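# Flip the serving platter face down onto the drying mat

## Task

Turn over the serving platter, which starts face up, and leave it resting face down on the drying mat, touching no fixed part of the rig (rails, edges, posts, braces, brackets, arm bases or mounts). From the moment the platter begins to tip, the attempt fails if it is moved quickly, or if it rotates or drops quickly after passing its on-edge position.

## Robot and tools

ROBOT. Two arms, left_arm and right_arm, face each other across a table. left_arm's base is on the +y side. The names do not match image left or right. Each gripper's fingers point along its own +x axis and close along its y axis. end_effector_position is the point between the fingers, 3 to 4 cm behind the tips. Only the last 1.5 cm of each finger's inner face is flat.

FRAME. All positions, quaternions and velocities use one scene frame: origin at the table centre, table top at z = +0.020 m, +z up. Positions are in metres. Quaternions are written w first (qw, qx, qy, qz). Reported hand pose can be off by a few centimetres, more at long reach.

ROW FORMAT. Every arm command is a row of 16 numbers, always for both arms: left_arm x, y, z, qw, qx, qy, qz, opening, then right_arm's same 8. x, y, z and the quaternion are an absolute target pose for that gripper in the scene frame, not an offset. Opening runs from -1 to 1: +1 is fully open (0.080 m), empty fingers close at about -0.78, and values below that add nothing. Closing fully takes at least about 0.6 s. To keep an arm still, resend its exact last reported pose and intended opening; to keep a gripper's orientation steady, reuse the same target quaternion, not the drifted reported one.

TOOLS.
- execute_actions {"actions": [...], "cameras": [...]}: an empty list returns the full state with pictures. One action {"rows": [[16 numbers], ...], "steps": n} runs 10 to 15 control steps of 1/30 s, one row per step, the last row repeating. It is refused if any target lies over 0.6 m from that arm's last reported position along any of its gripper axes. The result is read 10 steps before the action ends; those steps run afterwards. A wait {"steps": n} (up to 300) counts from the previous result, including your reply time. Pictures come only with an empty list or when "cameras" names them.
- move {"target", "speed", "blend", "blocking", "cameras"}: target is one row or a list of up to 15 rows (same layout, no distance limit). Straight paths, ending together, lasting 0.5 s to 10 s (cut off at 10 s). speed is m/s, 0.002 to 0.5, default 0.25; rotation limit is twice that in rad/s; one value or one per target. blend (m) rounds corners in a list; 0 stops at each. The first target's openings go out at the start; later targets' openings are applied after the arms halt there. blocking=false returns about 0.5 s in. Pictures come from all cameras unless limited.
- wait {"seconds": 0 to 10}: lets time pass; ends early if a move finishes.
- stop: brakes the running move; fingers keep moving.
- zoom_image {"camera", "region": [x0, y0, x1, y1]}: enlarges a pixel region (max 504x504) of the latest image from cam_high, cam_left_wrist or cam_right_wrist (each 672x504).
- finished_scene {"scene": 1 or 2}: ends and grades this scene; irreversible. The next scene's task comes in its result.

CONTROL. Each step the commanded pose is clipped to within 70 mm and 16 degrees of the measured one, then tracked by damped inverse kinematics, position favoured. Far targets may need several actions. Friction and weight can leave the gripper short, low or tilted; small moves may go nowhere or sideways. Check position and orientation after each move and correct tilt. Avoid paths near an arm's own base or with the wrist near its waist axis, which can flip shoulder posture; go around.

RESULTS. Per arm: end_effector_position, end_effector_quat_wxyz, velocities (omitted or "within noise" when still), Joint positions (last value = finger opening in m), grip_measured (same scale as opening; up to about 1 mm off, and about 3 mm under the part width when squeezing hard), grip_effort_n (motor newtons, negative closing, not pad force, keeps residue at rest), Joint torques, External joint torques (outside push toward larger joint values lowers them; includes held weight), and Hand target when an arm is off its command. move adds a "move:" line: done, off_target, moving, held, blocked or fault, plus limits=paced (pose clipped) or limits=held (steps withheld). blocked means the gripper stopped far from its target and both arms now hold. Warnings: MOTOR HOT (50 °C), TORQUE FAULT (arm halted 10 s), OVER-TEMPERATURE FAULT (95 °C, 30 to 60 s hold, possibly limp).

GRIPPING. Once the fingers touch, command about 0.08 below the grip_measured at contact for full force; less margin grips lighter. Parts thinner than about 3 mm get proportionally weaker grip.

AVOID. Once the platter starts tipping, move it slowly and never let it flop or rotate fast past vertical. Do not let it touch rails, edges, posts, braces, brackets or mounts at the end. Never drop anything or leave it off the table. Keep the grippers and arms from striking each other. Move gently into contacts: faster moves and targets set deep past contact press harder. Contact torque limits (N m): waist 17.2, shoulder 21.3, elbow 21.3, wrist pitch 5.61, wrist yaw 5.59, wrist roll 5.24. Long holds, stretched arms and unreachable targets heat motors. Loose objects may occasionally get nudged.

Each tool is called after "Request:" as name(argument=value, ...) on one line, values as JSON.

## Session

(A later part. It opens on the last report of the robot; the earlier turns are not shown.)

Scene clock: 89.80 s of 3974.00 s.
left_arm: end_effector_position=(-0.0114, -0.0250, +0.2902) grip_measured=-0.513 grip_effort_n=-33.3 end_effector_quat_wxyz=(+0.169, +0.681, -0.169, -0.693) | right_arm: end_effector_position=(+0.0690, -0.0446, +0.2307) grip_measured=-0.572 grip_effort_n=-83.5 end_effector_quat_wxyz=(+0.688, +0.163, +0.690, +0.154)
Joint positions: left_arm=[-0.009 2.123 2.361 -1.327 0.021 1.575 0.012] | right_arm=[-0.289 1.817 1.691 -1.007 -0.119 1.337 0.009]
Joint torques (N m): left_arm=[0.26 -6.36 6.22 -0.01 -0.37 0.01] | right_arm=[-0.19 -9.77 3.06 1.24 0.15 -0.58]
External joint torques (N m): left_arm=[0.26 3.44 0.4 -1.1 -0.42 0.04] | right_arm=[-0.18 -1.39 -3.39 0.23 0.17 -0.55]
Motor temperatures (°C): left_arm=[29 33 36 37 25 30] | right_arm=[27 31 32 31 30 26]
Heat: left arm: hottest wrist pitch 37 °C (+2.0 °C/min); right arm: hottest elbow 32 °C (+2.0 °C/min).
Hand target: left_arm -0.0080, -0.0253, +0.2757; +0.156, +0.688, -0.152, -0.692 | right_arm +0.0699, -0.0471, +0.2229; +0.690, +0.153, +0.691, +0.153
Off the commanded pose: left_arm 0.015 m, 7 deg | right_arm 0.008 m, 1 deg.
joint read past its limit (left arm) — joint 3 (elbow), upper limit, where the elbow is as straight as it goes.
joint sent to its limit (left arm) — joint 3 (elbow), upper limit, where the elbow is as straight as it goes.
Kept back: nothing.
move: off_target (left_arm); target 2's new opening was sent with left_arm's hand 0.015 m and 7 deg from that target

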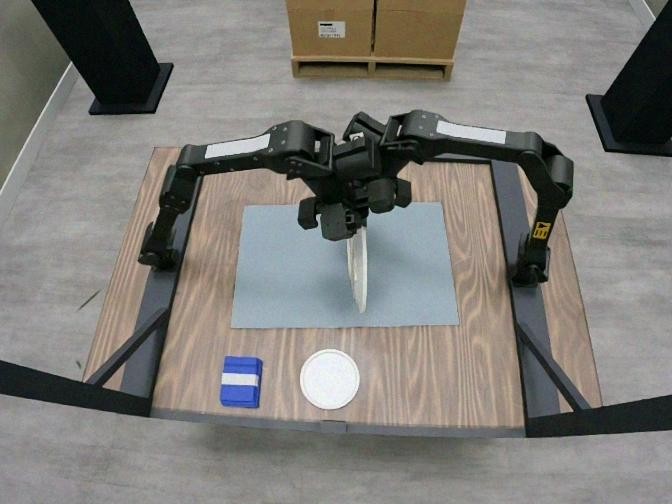

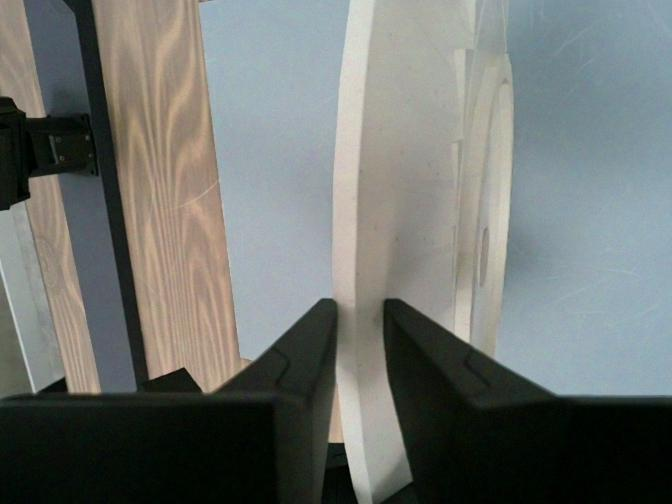

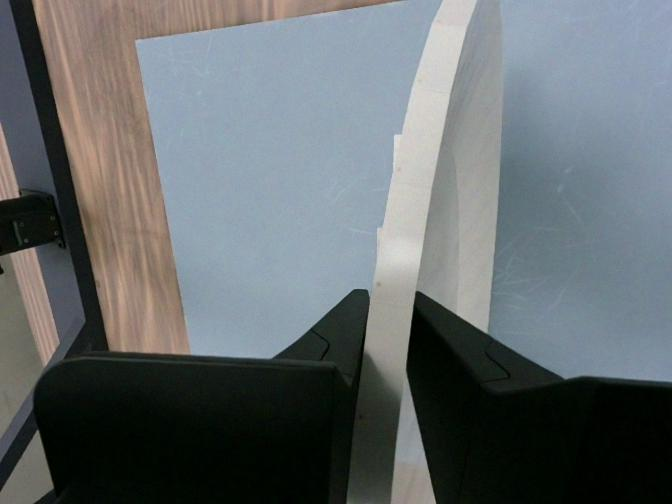

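Right clamps fully; left opens and exits.

Request:
move(target=[[-0.010,-0.026,0.284,0.1690,0.6810,-0.1690,-0.6930,-0.50,0.070,-0.046,0.226,0.6904,0.1531,0.6904,0.1531,-0.76],[-0.010,-0.026,0.286,0.1690,0.6810,-0.1690,-0.6930,-0.38,0.070,-0.046,0.226,0.6904,0.1531,0.6904,0.1531,-0.76],[-0.010,-0.025,0.288,0.1690,0.6810,-0.1690,-0.6930,0.0,0.070,-0.046,0.226,0.6904,0.1531,0.6904,0.1531,-0.76]], speed=0.025)

Scene clock: 93.77 s of 3974.00 s.
left_arm: end_effector_position=(-0.0107, -0.0248, +0.2892) grip_measured=-0.005 grip_effort_n=19.3 end_effector_quat_wxyz=(+0.170, +0.680, -0.170, -0.692) | right_arm: end_effector_position=(+0.0702, -0.0469, +0.2300) grip_measured=-0.604 grip_effort_n=-83.5 end_effector_quat_wxyz=(+0.689, +0.157, +0.690, +0.155)
Joint positions: left_arm=[-0.008 2.112 2.338 -1.31 0.022 1.576 0.035] | right_arm=[-0.293 1.817 1.691 -1.016 -0.118 1.323 0.008]
Joint torques (N m): left_arm=[0.08 -8.54 7.12 0.79 0.09 0.04] | right_arm=[0.15 -9.3 4.97 1.05 0.13 -0.14]
External joint torques (N m): left_arm=[0.07 1.32 1.24 -0.27 0.03 0.07] | right_arm=[0.15 -1.03 -1.41 0.06 0.15 -0.12]
Hand target: left_arm -0.0101, -0.0250, +0.2880; +0.169, +0.681, -0.169, -0.693 | right_arm +0.0700, -0.0460, +0.2259; +0.690, +0.153, +0.690, +0.153
Off the commanded pose: left_arm 0.001 m, 0 deg | right_arm 0.004 m, 0 deg.
Kept back: nothing.
move: done

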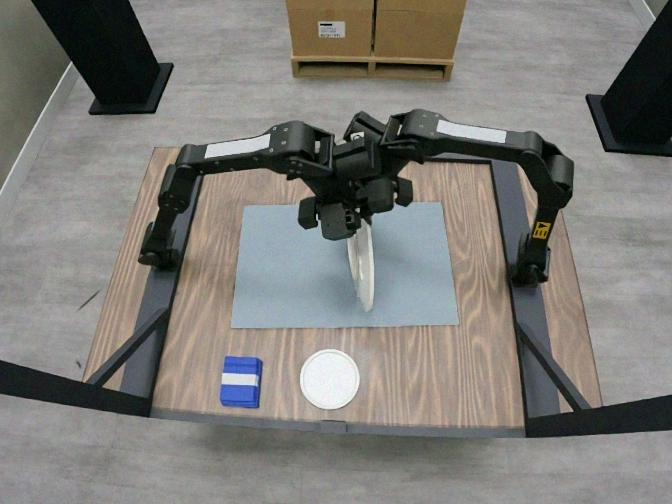

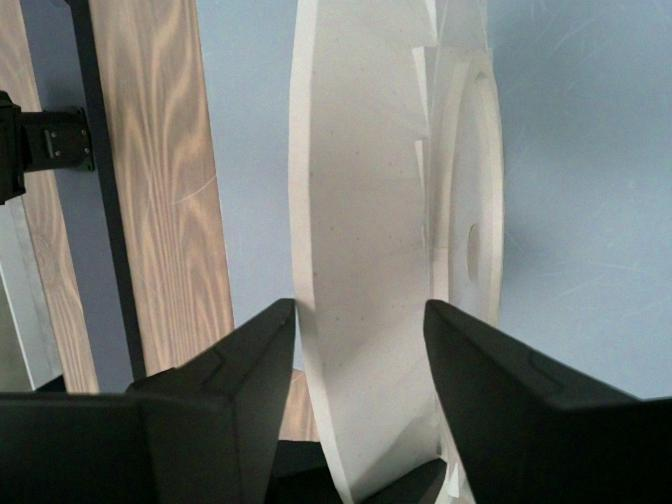

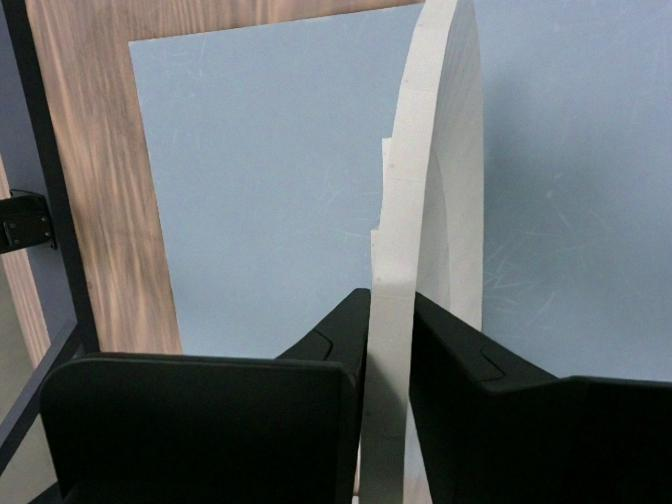

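Request:
move(target=[[-0.010,0.010,0.350,0.1690,0.6810,-0.1690,-0.6930,0.0,0.070,-0.046,0.226,0.6904,0.1531,0.6904,0.1531,-0.76],[-0.03,0.17,0.36,0.1690,0.6810,-0.1690,-0.6930,0.0,0.070,-0.046,0.226,0.6904,0.1531,0.6904,0.1531,-0.76]], speed=[0.06,0.15], cameras=[])

Request:
move(target=[[-0.03,0.17,0.36,0.1690,0.6810,-0.1690,-0.6930,0.0,0.068,-0.073,0.221,0.6800,0.1950,0.6800,0.1950,-0.76],[-0.03,0.17,0.36,0.1690,0.6810,-0.1690,-0.6930,0.0,0.067,-0.100,0.210,0.6686,0.2302,0.6686,0.2302,-0.76],[-0.03,0.17,0.36,0.1690,0.6810,-0.1690,-0.6930,0.0,0.065,-0.123,0.197,0.6550,0.2660,0.6550,0.2660,-0.76]], speed=0.025)

Scene clock: 97.30 s of 3974.00 s.
Off the commanded pose: left_arm 0.002 m, 0 deg | right_arm 0.004 m, 0 deg.
Kept back: nothing.
move: done

Scene clock: 104.23 s of 3974.00 s.
left_arm: end_effector_position=(-0.0300, +0.1680, +0.3612) grip_measured=-0.004 grip_effort_n=18.4 end_effector_quat_wxyz=(+0.170, +0.679, -0.171, -0.693) | right_arm: end_effector_position=(+0.0723, -0.1230, +0.2064) grip_measured=-0.622 grip_effort_n=-83.5 end_effector_quat_wxyz=(+0.664, +0.275, +0.643, +0.267)
Joint positions: left_arm=[-0.084 1.441 1.836 -1.479 -0.011 1.509 0.035] | right_arm=[-0.411 1.321 0.936 -0.432 -0.246 1.285 0.007]
Joint torques (N m): left_arm=[-0.24 -4.78 5.46 0.84 -0.11 -0.1] | right_arm=[0.67 -4.49 3.57 1.67 -0.61 0.03]
External joint torques (N m): left_arm=[-0.22 -0.38 0.07 -0.23 -0.16 -0.07] | right_arm=[0.67 0.45 -3.3 0.25 -0.53 0.07]
Hand target: left_arm -0.0300, +0.1699, +0.3600; +0.169, +0.681, -0.169, -0.693 | right_arm +0.0651, -0.1232, +0.1973; +0.655, +0.266, +0.655, +0.266
Off the commanded pose: left_arm 0.002 m, 0 deg | right_arm 0.012 m, 2 deg.
Kept back: nothing.
move: off_target (right_arm)

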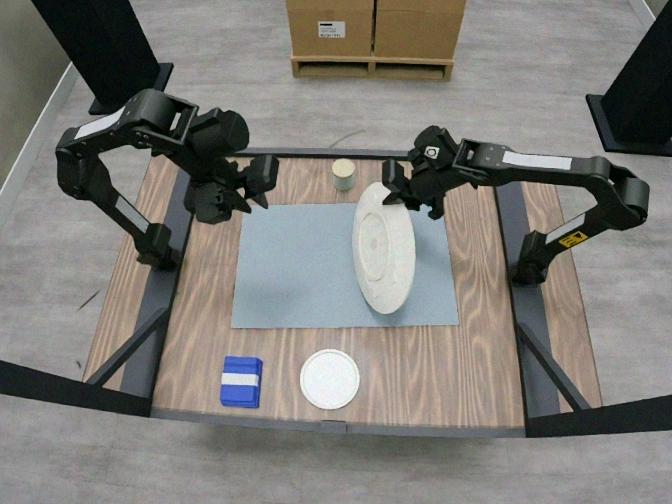

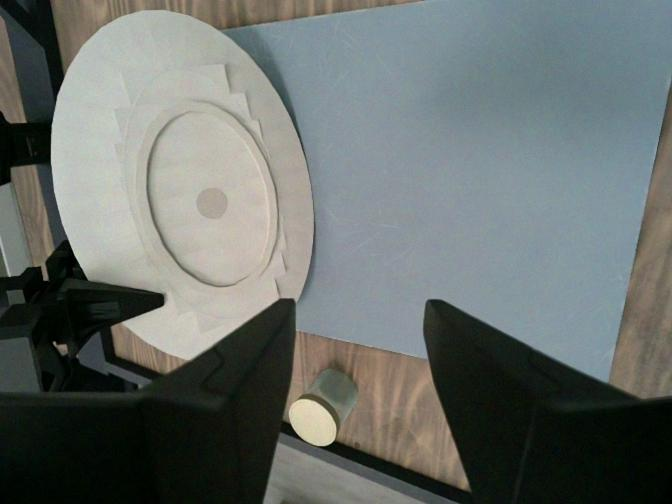

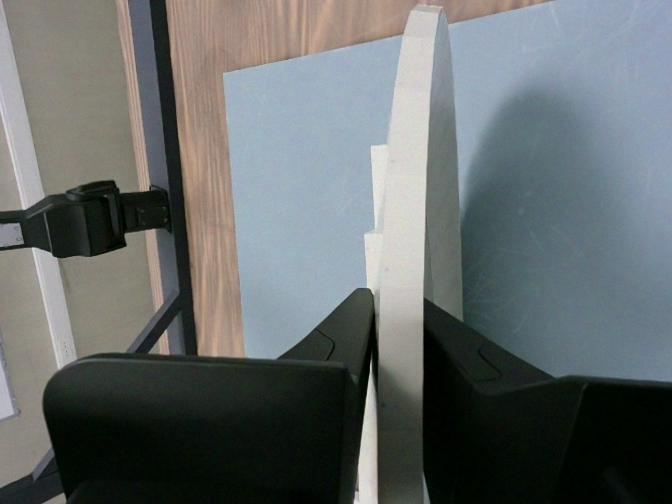

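Request:
move(target=[[-0.03,0.17,0.36,0.1690,0.6810,-0.1690,-0.6930,0.0,0.067,-0.150,0.172,0.6409,0.2989,0.6409,0.2989,-0.74],[-0.03,0.17,0.36,0.1690,0.6810,-0.1690,-0.6930,0.0,0.068,-0.170,0.148,0.6270,0.3250,0.6270,0.3250,-0.74]], speed=0.025)

Scene clock: 108.50 s of 3974.00 s.
left_arm: end_effector_position=(-0.0300, +0.1680, +0.3612) grip_measured=-0.004 grip_effort_n=18.4 end_effector_quat_wxyz=(+0.170, +0.679, -0.171, -0.693) | right_arm: end_effector_position=(+0.0822, -0.1666, +0.1688) grip_measured=-0.624 grip_effort_n=-83.5 end_effector_quat_wxyz=(+0.638, +0.348, +0.600, +0.334)
Joint positions: left_arm=[-0.084 1.441 1.836 -1.479 -0.011 1.509 0.035] | right_arm=[-0.566 1.125 0.51 -0.003 -0.403 1.253 0.007]
Joint torques (N m): left_arm=[-0.25 -4.77 5.45 0.84 -0.11 -0.09] | right_arm=[1.6 -1.45 2.3 0.42 -0.72 -0.26]
External joint torques (N m): left_arm=[-0.26 -0.37 0.06 -0.24 -0.15 -0.06] | right_arm=[1.63 1.87 -4.39 -1.13 -0.6 -0.22]
Hand target: left_arm -0.0300, +0.1699, +0.3600; +0.169, +0.681, -0.169, -0.693 | right_arm +0.0683, -0.1709, +0.1488; +0.628, +0.326, +0.628, +0.325
Off the commanded pose: left_arm 0.002 m, 0 deg | right_arm 0.025 m, 4 deg.
Kept back: nothing.
move: off_target (right_arm)

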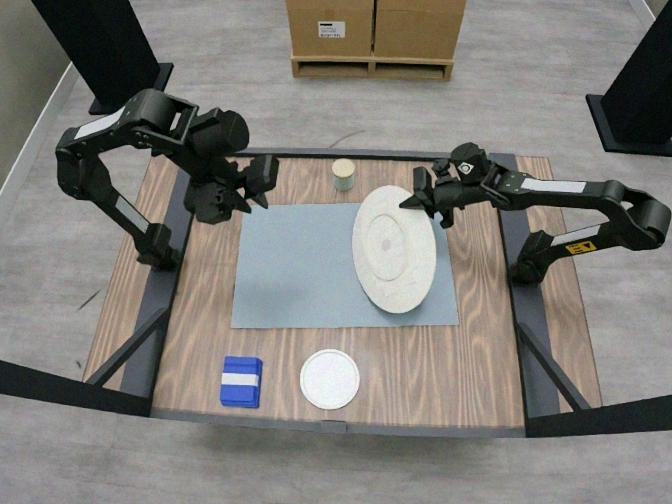

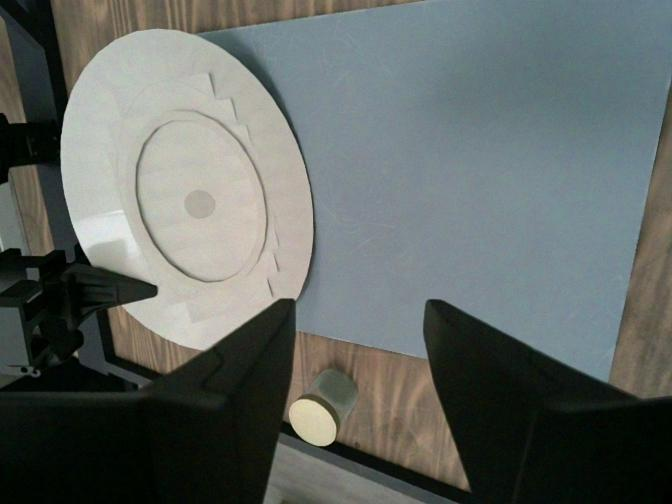

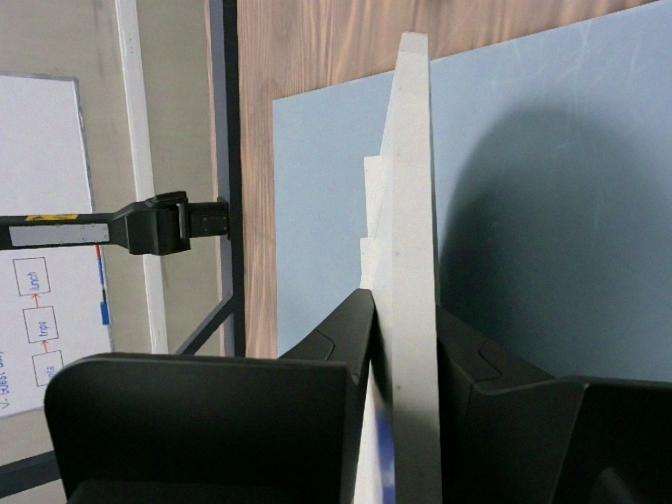

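Request:
move(target=[[-0.03,0.17,0.36,0.1690,0.6810,-0.1690,-0.6930,0.0,0.078,-0.170,0.150,0.630,0.352,0.595,0.340,-0.64],[-0.03,0.17,0.36,0.1690,0.6810,-0.1690,-0.6930,0.0,0.077,-0.183,0.125,0.618,0.375,0.580,0.362,-0.58],[-0.03,0.17,0.36,0.1690,0.6810,-0.1690,-0.6930,0.0,0.077,-0.188,0.110,0.618,0.375,0.580,0.362,-0.50]], speed=0.022)

Scene clock: 114.77 s of 3974.00 s.
left_arm: end_effector_position=(-0.0300, +0.1680, +0.3612) grip_measured=-0.004 grip_effort_n=18.4 end_effector_quat_wxyz=(+0.170, +0.679, -0.171, -0.693) | right_arm: end_effector_position=(+0.0952, -0.1881, +0.1252) grip_measured=-0.497 grip_effort_n=-15.1 end_effector_quat_wxyz=(+0.637, +0.398, +0.552, +0.363)
Joint positions: left_arm=[-0.084 1.441 1.836 -1.479 -0.011 1.509 0.035] | right_arm=[-0.67 1.211 0.226 0.505 -0.464 1.259 0.013]
Joint torques (N m): left_arm=[-0.24 -4.78 5.47 0.84 -0.11 -0.1] | right_arm=[2.79 -1.17 2.49 0.58 -0.87 -0.16]
External joint torques (N m): left_arm=[-0.27 -0.31 0.05 -0.23 -0.14 -0.07] | right_arm=[2.79 1.78 -3.17 -1.03 -0.75 -0.11]
Motor temperatures (°C): left_arm=[28 34 34 32 25 30] | right_arm=[27 31 31 31 31 26]
Hand target: left_arm -0.0300, +0.1699, +0.3600; +0.169, +0.681, -0.169, -0.693 | right_arm +0.0774, -0.1892, +0.1108; +0.621, +0.377, +0.583, +0.364
Off the commanded pose: left_arm 0.002 m, 0 deg | right_arm 0.024 m, 5 deg.
Kept back: nothing.
move: off_target (right_arm); target 2's new opening was sent with right_arm's hand 0.024 m and 4 deg from that target; target 3's new opening was sent with right_arm's hand 0.028 m and 5 deg from that target

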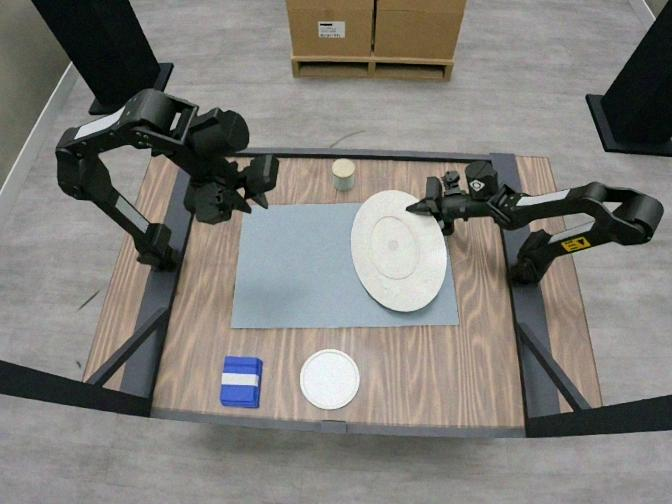

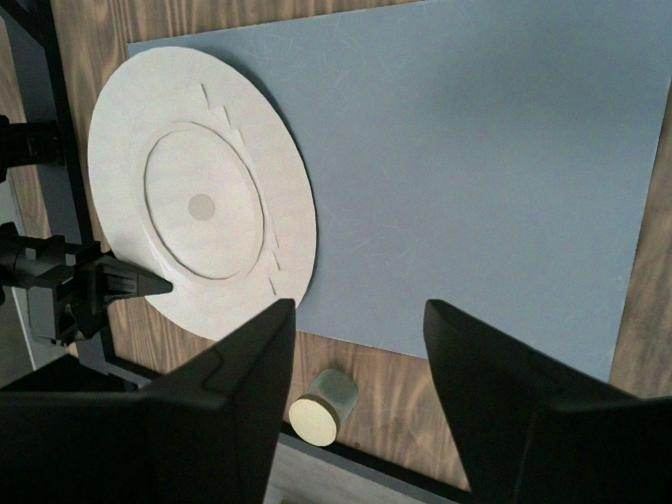

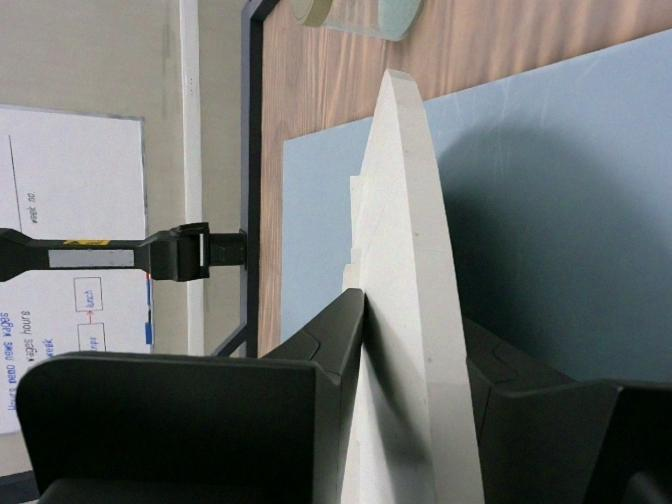

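Request:
move(target=[[-0.03,0.17,0.36,0.1690,0.6810,-0.1690,-0.6930,0.0,0.088,-0.189,0.112,0.632,0.395,0.555,0.365,-0.4],[-0.03,0.17,0.36,0.1690,0.6810,-0.1690,-0.6930,0.0,0.085,-0.190,0.092,0.640,0.360,0.580,0.340,-0.25]], speed=0.02)

Scene clock: 120.07 s of 3974.00 s.
left_arm: end_effector_position=(-0.0300, +0.1680, +0.3612) grip_measured=-0.004 grip_effort_n=18.4 end_effector_quat_wxyz=(+0.170, +0.679, -0.171, -0.693) | right_arm: end_effector_position=(+0.0972, -0.1911, +0.1016) grip_measured=-0.248 grip_effort_n=-14.7 end_effector_quat_wxyz=(+0.653, +0.376, +0.562, +0.342)
Joint positions: left_arm=[-0.084 1.441 1.836 -1.479 -0.011 1.509 0.035] | right_arm=[-0.667 1.298 0.217 0.528 -0.432 1.22 0.024]
Joint torques (N m): left_arm=[-0.25 -4.77 5.46 0.84 -0.1 -0.09] | right_arm=[2.03 -1.46 3.5 0.76 -0.43 -0.04]
External joint torques (N m): left_arm=[-0.27 -0.37 0.07 -0.22 -0.14 -0.07] | right_arm=[2.04 1.72 -1.75 -0.82 -0.32 0.01]
Hand target: left_arm -0.0300, +0.1699, +0.3600; +0.169, +0.681, -0.169, -0.693 | right_arm +0.0851, -0.1907, +0.0924; +0.643, +0.362, +0.583, +0.341
Off the commanded pose: left_arm 0.002 m, 0 deg | right_arm 0.016 m, 3 deg.
Kept back: nothing.
move: off_target (right_arm); target 2's new opening was sent with right_arm's hand 0.022 m and 4 deg from that target

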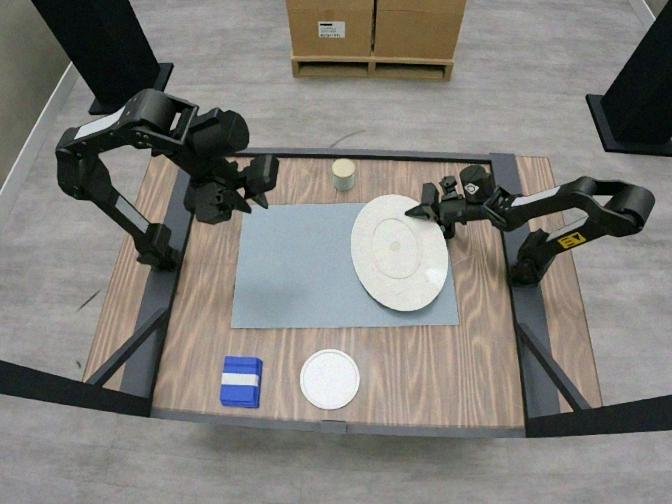

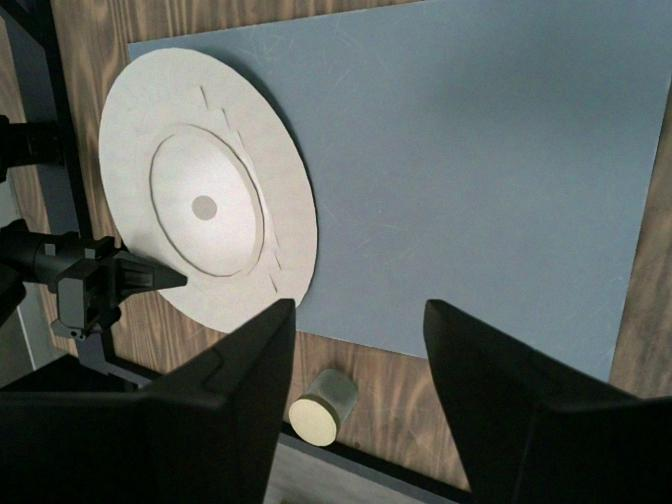

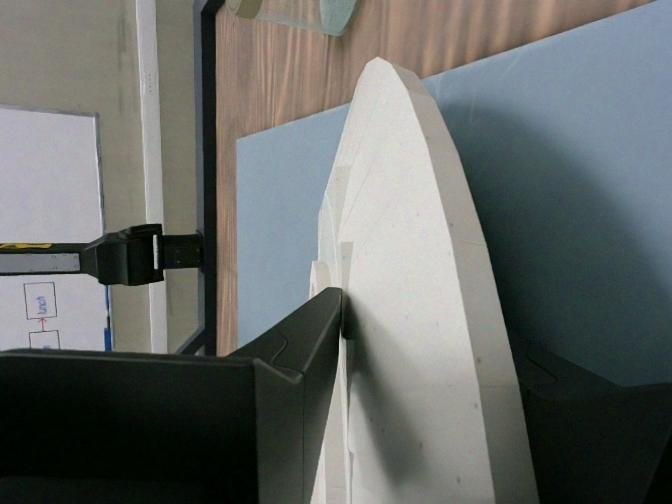

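Request:
move(target=[[-0.03,0.17,0.36,0.1690,0.6810,-0.1690,-0.6930,0.0,0.092,-0.192,0.095,0.648,0.360,0.575,0.340,-0.05],[-0.03,0.17,0.36,0.1690,0.6810,-0.1690,-0.6930,0.0,0.088,-0.196,0.074,0.655,0.300,0.630,0.280,0.12]], speed=0.02)

Scene clock: 126.87 s of 3974.00 s.
left_arm: end_effector_position=(-0.0300, +0.1680, +0.3612) grip_measured=-0.004 grip_effort_n=18.4 end_effector_quat_wxyz=(+0.170, +0.679, -0.171, -0.693) | right_arm: end_effector_position=(+0.0974, -0.1914, +0.0894) grip_measured=+0.121 grip_effort_n=-8.6 end_effector_quat_wxyz=(+0.662, +0.315, +0.611, +0.297)
Joint positions: left_arm=[-0.084 1.441 1.836 -1.479 -0.011 1.509 0.035] | right_arm=[-0.663 1.318 0.343 0.224 -0.421 1.138 0.04]
Joint torques (N m): left_arm=[-0.24 -4.79 5.47 0.84 -0.11 -0.09] | right_arm=[1.35 -1.06 2.96 0.06 -0.03 0.04]
External joint torques (N m): left_arm=[-0.24 -0.39 0.07 -0.23 -0.15 -0.07] | right_arm=[1.34 2.54 -2.59 -1.38 0.12 0.08]
Hand target: left_arm -0.0300, +0.1699, +0.3600; +0.169, +0.681, -0.169, -0.693 | right_arm +0.0880, -0.1967, +0.0747; +0.657, +0.301, +0.632, +0.281
Off the commanded pose: left_arm 0.002 m, 0 deg | right_arm 0.019 m, 4 deg.
Kept back: nothing.
move: off_target (right_arm); target 2's new opening was sent with right_arm's hand 0.024 m and 5 deg from that target

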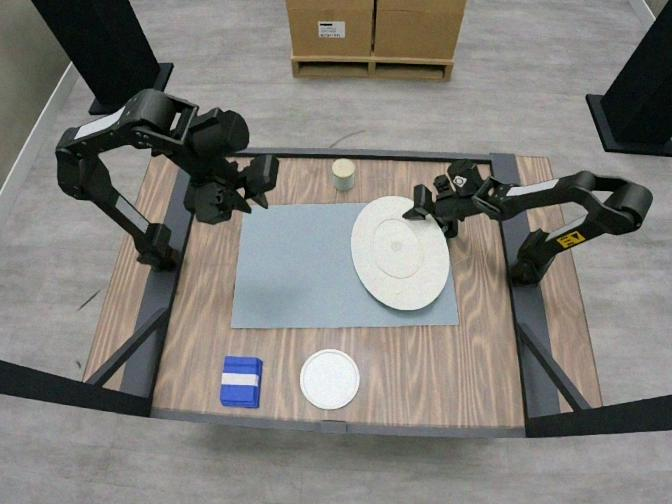

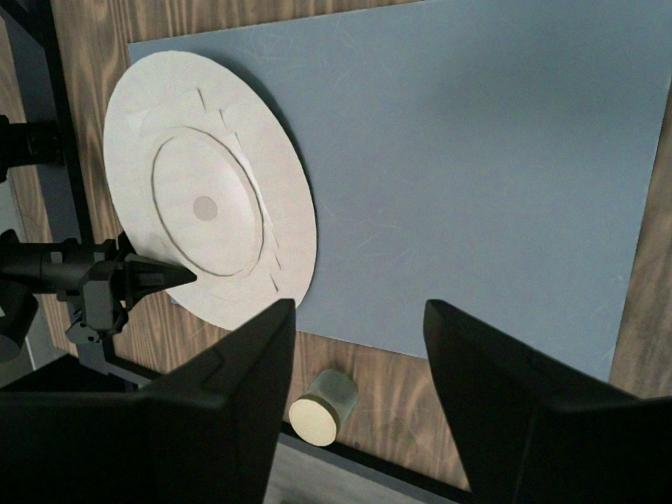

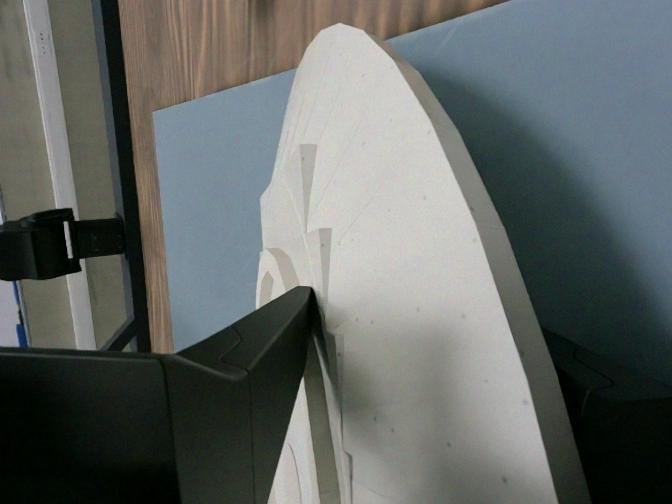

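Request:
move(target=[[-0.03,0.17,0.36,0.1690,0.6810,-0.1690,-0.6930,0.0,0.096,-0.193,0.086,0.662,0.305,0.615,0.290,0.3],[-0.03,0.17,0.36,0.1690,0.6810,-0.1690,-0.6930,0.0,0.097,-0.204,0.079,0.667,0.260,0.645,0.255,0.3]], speed=0.02)

Scene clock: 132.03 s of 3974.00 s.
left_arm: end_effector_position=(-0.0300, +0.1680, +0.3612) grip_measured=-0.004 grip_effort_n=18.4 end_effector_quat_wxyz=(+0.170, +0.679, -0.171, -0.693) | right_arm: end_effector_position=(+0.0984, -0.1981, +0.0874) grip_measured=+0.305 grip_effort_n=-24.0 end_effector_quat_wxyz=(+0.670, +0.266, +0.636, +0.275)
Joint positions: left_arm=[-0.084 1.441 1.836 -1.479 -0.011 1.509 0.035] | right_arm=[-0.677 1.317 0.428 0.008 -0.415 1.047 0.049]
Joint torques (N m): left_arm=[-0.23 -4.78 5.47 0.84 -0.11 -0.09] | right_arm=[-0.29 -3.18 3.99 -0.5 0.13 0.07]
External joint torques (N m): left_arm=[-0.2 -0.47 0.11 -0.24 -0.16 -0.07] | right_arm=[-0.3 0.53 -1.65 -1.79 0.3 0.11]
Hand target: left_arm -0.0300, +0.1699, +0.3600; +0.169, +0.681, -0.169, -0.693 | right_arm +0.0968, -0.2041, +0.0791; +0.669, +0.261, +0.647, +0.256
Off the commanded pose: left_arm 0.002 m, 0 deg | right_arm 0.010 m, 3 deg.
Kept back: nothing.
move: off_target (right_arm)

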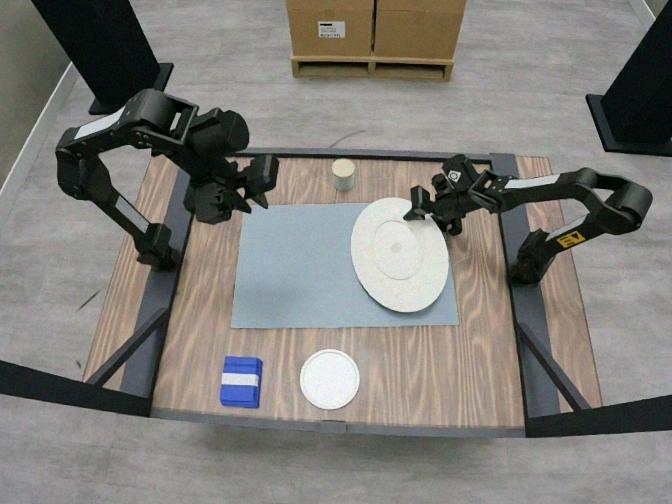

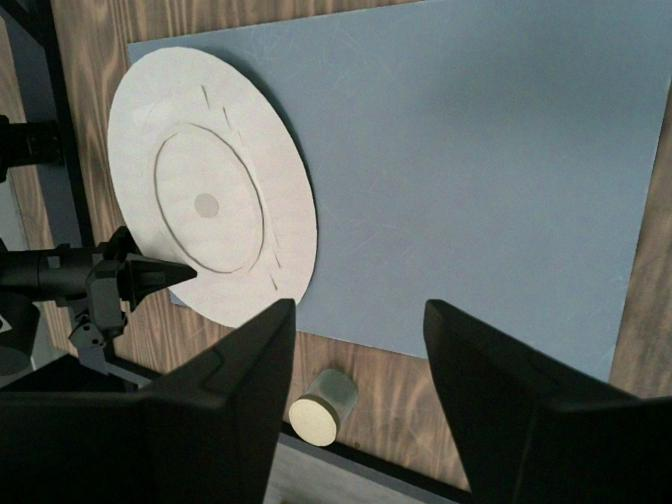

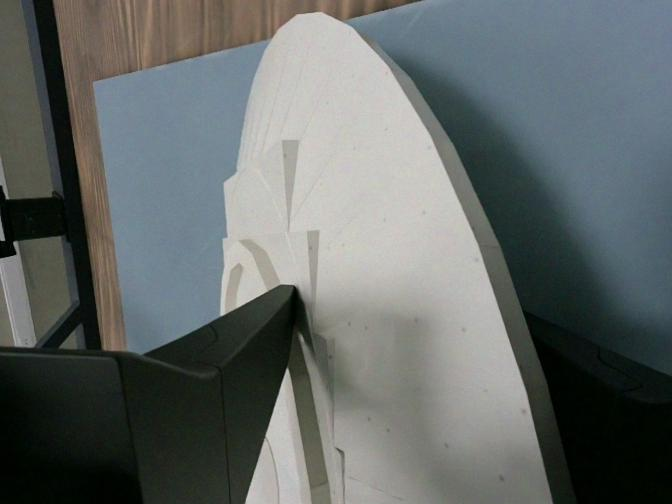

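Request:
move(target=[[-0.03,0.17,0.36,0.1690,0.6810,-0.1690,-0.6930,0.0,0.100,-0.213,0.075,0.667,0.260,0.645,0.255,0.3]], speed=0.02, cameras=["cam_right_wrist"])

Scene clock: 133.13 s of 3974.00 s.
left_arm: end_effector_position=(-0.0300, +0.1680, +0.3612) grip_measured=-0.004 grip_effort_n=18.4 end_effector_quat_wxyz=(+0.170, +0.679, -0.171, -0.693) | right_arm: end_effector_position=(+0.0985, -0.2027, +0.0854) grip_measured=+0.305 grip_effort_n=-24.0 end_effector_quat_wxyz=(+0.665, +0.261, +0.640, +0.283)
Joint positions: left_arm=[-0.084 1.441 1.836 -1.479 -0.011 1.509 0.035] | right_arm=[-0.704 1.317 0.42 0 -0.45 1.008 0.049]
Joint torques (N m): left_arm=[-0.24 -4.78 5.46 0.84 -0.11 -0.09] | right_arm=[-1.45 -3.77 2.8 -0.05 0.43 0.25]
External joint torques (N m): left_arm=[-0.26 -0.47 0.12 -0.23 -0.14 -0.06] | right_arm=[-1.46 -0.04 -2.89 -1.35 0.62 0.28]
Hand target: left_arm -0.0300, +0.1699, +0.3600; +0.169, +0.681, -0.169, -0.693 | right_arm +0.0997, -0.2129, +0.0752; +0.669, +0.261, +0.647, +0.256
Off the commanded pose: left_arm 0.002 m, 0 deg | right_arm 0.015 m, 3 deg.
Kept back: nothing.
move: off_target (right_arm)
Images, in order: cam_right_wrist.

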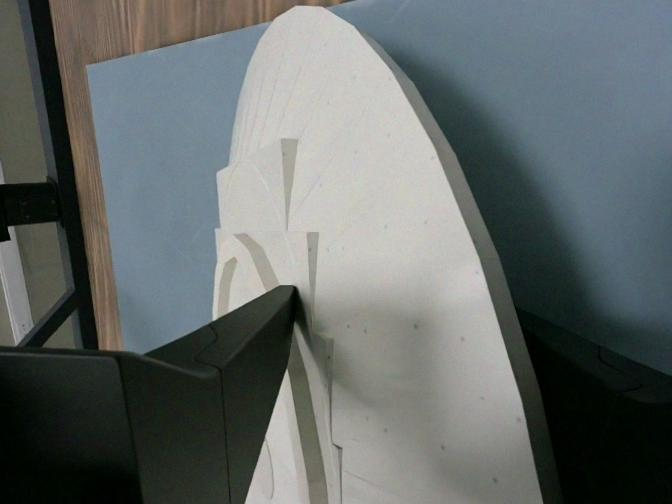

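Request:
move(target=[[-0.03,0.17,0.36,0.1690,0.6810,-0.1690,-0.6930,0.0,0.0985,-0.2027,0.084,0.665,0.261,0.640,0.283,0.6],[-0.03,0.17,0.36,0.1690,0.6810,-0.1690,-0.6930,0.0,0.098,-0.204,0.078,0.672,0.230,0.660,0.245,0.6]], speed=0.02)

Scene clock: 138.77 s of 3974.00 s.
left_arm: end_effector_position=(-0.0300, +0.1680, +0.3612) grip_measured=-0.004 grip_effort_n=18.4 end_effector_quat_wxyz=(+0.170, +0.679, -0.171, -0.693) | right_arm: end_effector_position=(+0.1015, -0.2108, +0.0737) grip_measured=+0.598 grip_effort_n=10.0 end_effector_quat_wxyz=(+0.679, +0.232, +0.657, +0.232)
Joint positions: left_arm=[-0.084 1.441 1.836 -1.479 -0.011 1.509 0.035] | right_arm=[-0.694 1.353 0.469 -0.118 -0.374 1.004 0.062]
Joint torques (N m): left_arm=[-0.26 -4.77 5.47 0.84 -0.11 -0.1] | right_arm=[1.17 -4.37 6.21 0.87 -0.71 0]
External joint torques (N m): left_arm=[-0.26 -0.37 0.07 -0.23 -0.14 -0.07] | right_arm=[1.16 -0.43 0.61 -0.31 -0.54 0.04]
Hand target: left_arm -0.0300, +0.1699, +0.3600; +0.169, +0.681, -0.169, -0.693 | right_arm +0.0979, -0.2042, +0.0780; +0.672, +0.230, +0.660, +0.245
Off the commanded pose: left_arm 0.002 m, 0 deg | right_arm 0.009 m, 2 deg.
Kept back: nothing.
move: off_target (right_arm)

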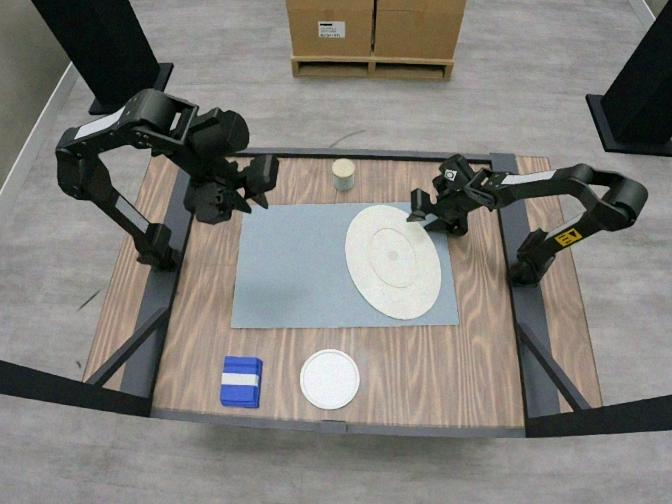

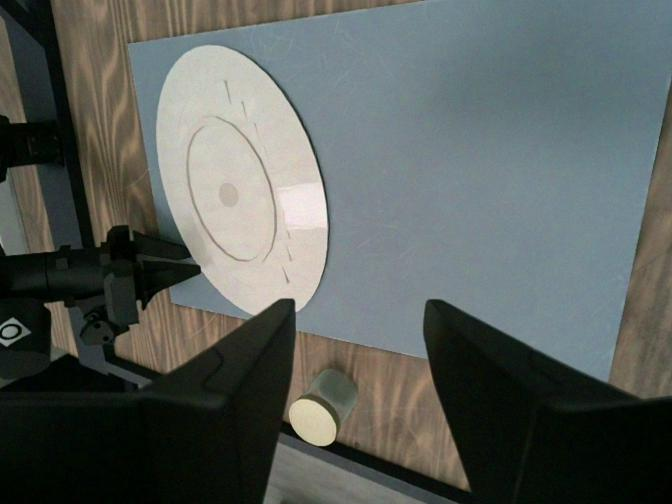

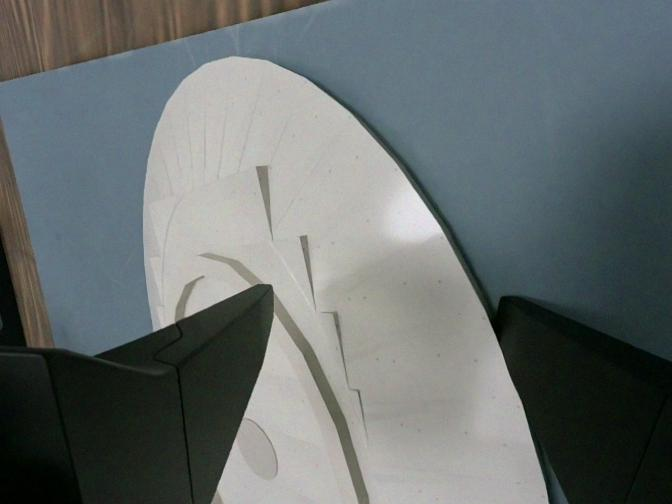

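Request:
move(target=[[-0.03,0.168,0.361,0.17,0.679,-0.171,-0.693,0.0,0.115,-0.235,0.078,0.679,0.232,0.657,0.232,0.6],[-0.03,0.168,0.361,0.17,0.679,-0.171,-0.693,0.0,0.115,-0.24,0.20,0.679,0.232,0.657,0.232,0.6]], speed=[0.03,0.1])

Scene clock: 141.90 s of 3974.00 s.
left_arm: end_effector_position=(-0.0300, +0.1680, +0.3612) grip_measured=-0.004 grip_effort_n=18.4 end_effector_quat_wxyz=(+0.170, +0.679, -0.171, -0.693) | right_arm: end_effector_position=(+0.1139, -0.2411, +0.1946) grip_measured=+0.598 grip_effort_n=9.5 end_effector_quat_wxyz=(+0.678, +0.229, +0.661, +0.226)
Joint positions: left_arm=[-0.084 1.441 1.836 -1.479 -0.011 1.509 0.035] | right_arm=[-0.843 1.118 0.852 -0.806 -0.446 0.864 0.062]
Joint torques (N m): left_arm=[-0.04 -4.29 6.2 1.07 0.05 0] | right_arm=[-0.35 -4.31 6.95 0.74 -0.44 -0.2]
External joint torques (N m): left_arm=[-0.04 0.02 0.84 -0.01 0 0.03] | right_arm=[-0.34 -1.16 0.45 -0.32 -0.22 -0.17]
Hand target: left_arm -0.0300, +0.1680, +0.3609; +0.170, +0.679, -0.171, -0.693 | right_arm +0.1150, -0.2400, +0.2000; +0.679, +0.232, +0.657, +0.232
Off the commanded pose: left_arm 0.000 m, 0 deg | right_arm 0.006 m, 1 deg.
Kept back: nothing.
move: done

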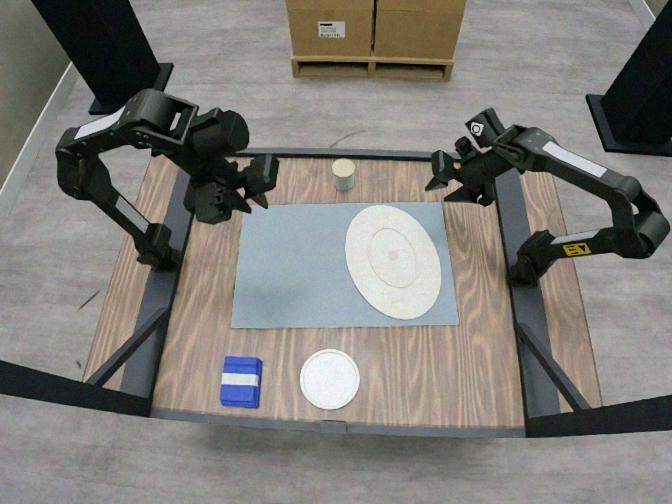

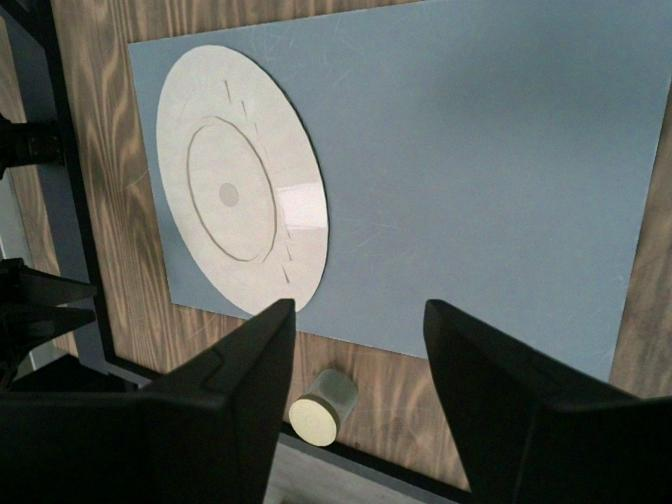

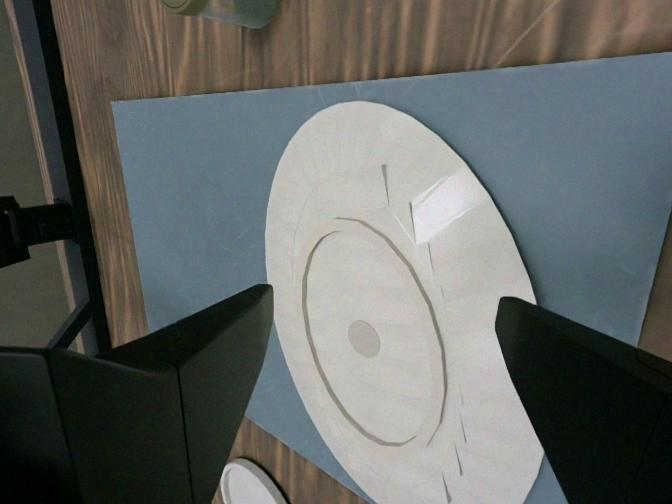

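Fully on the mat, face down.

Request:
finished_scene(scene=2)

The scene is finished: the task was done.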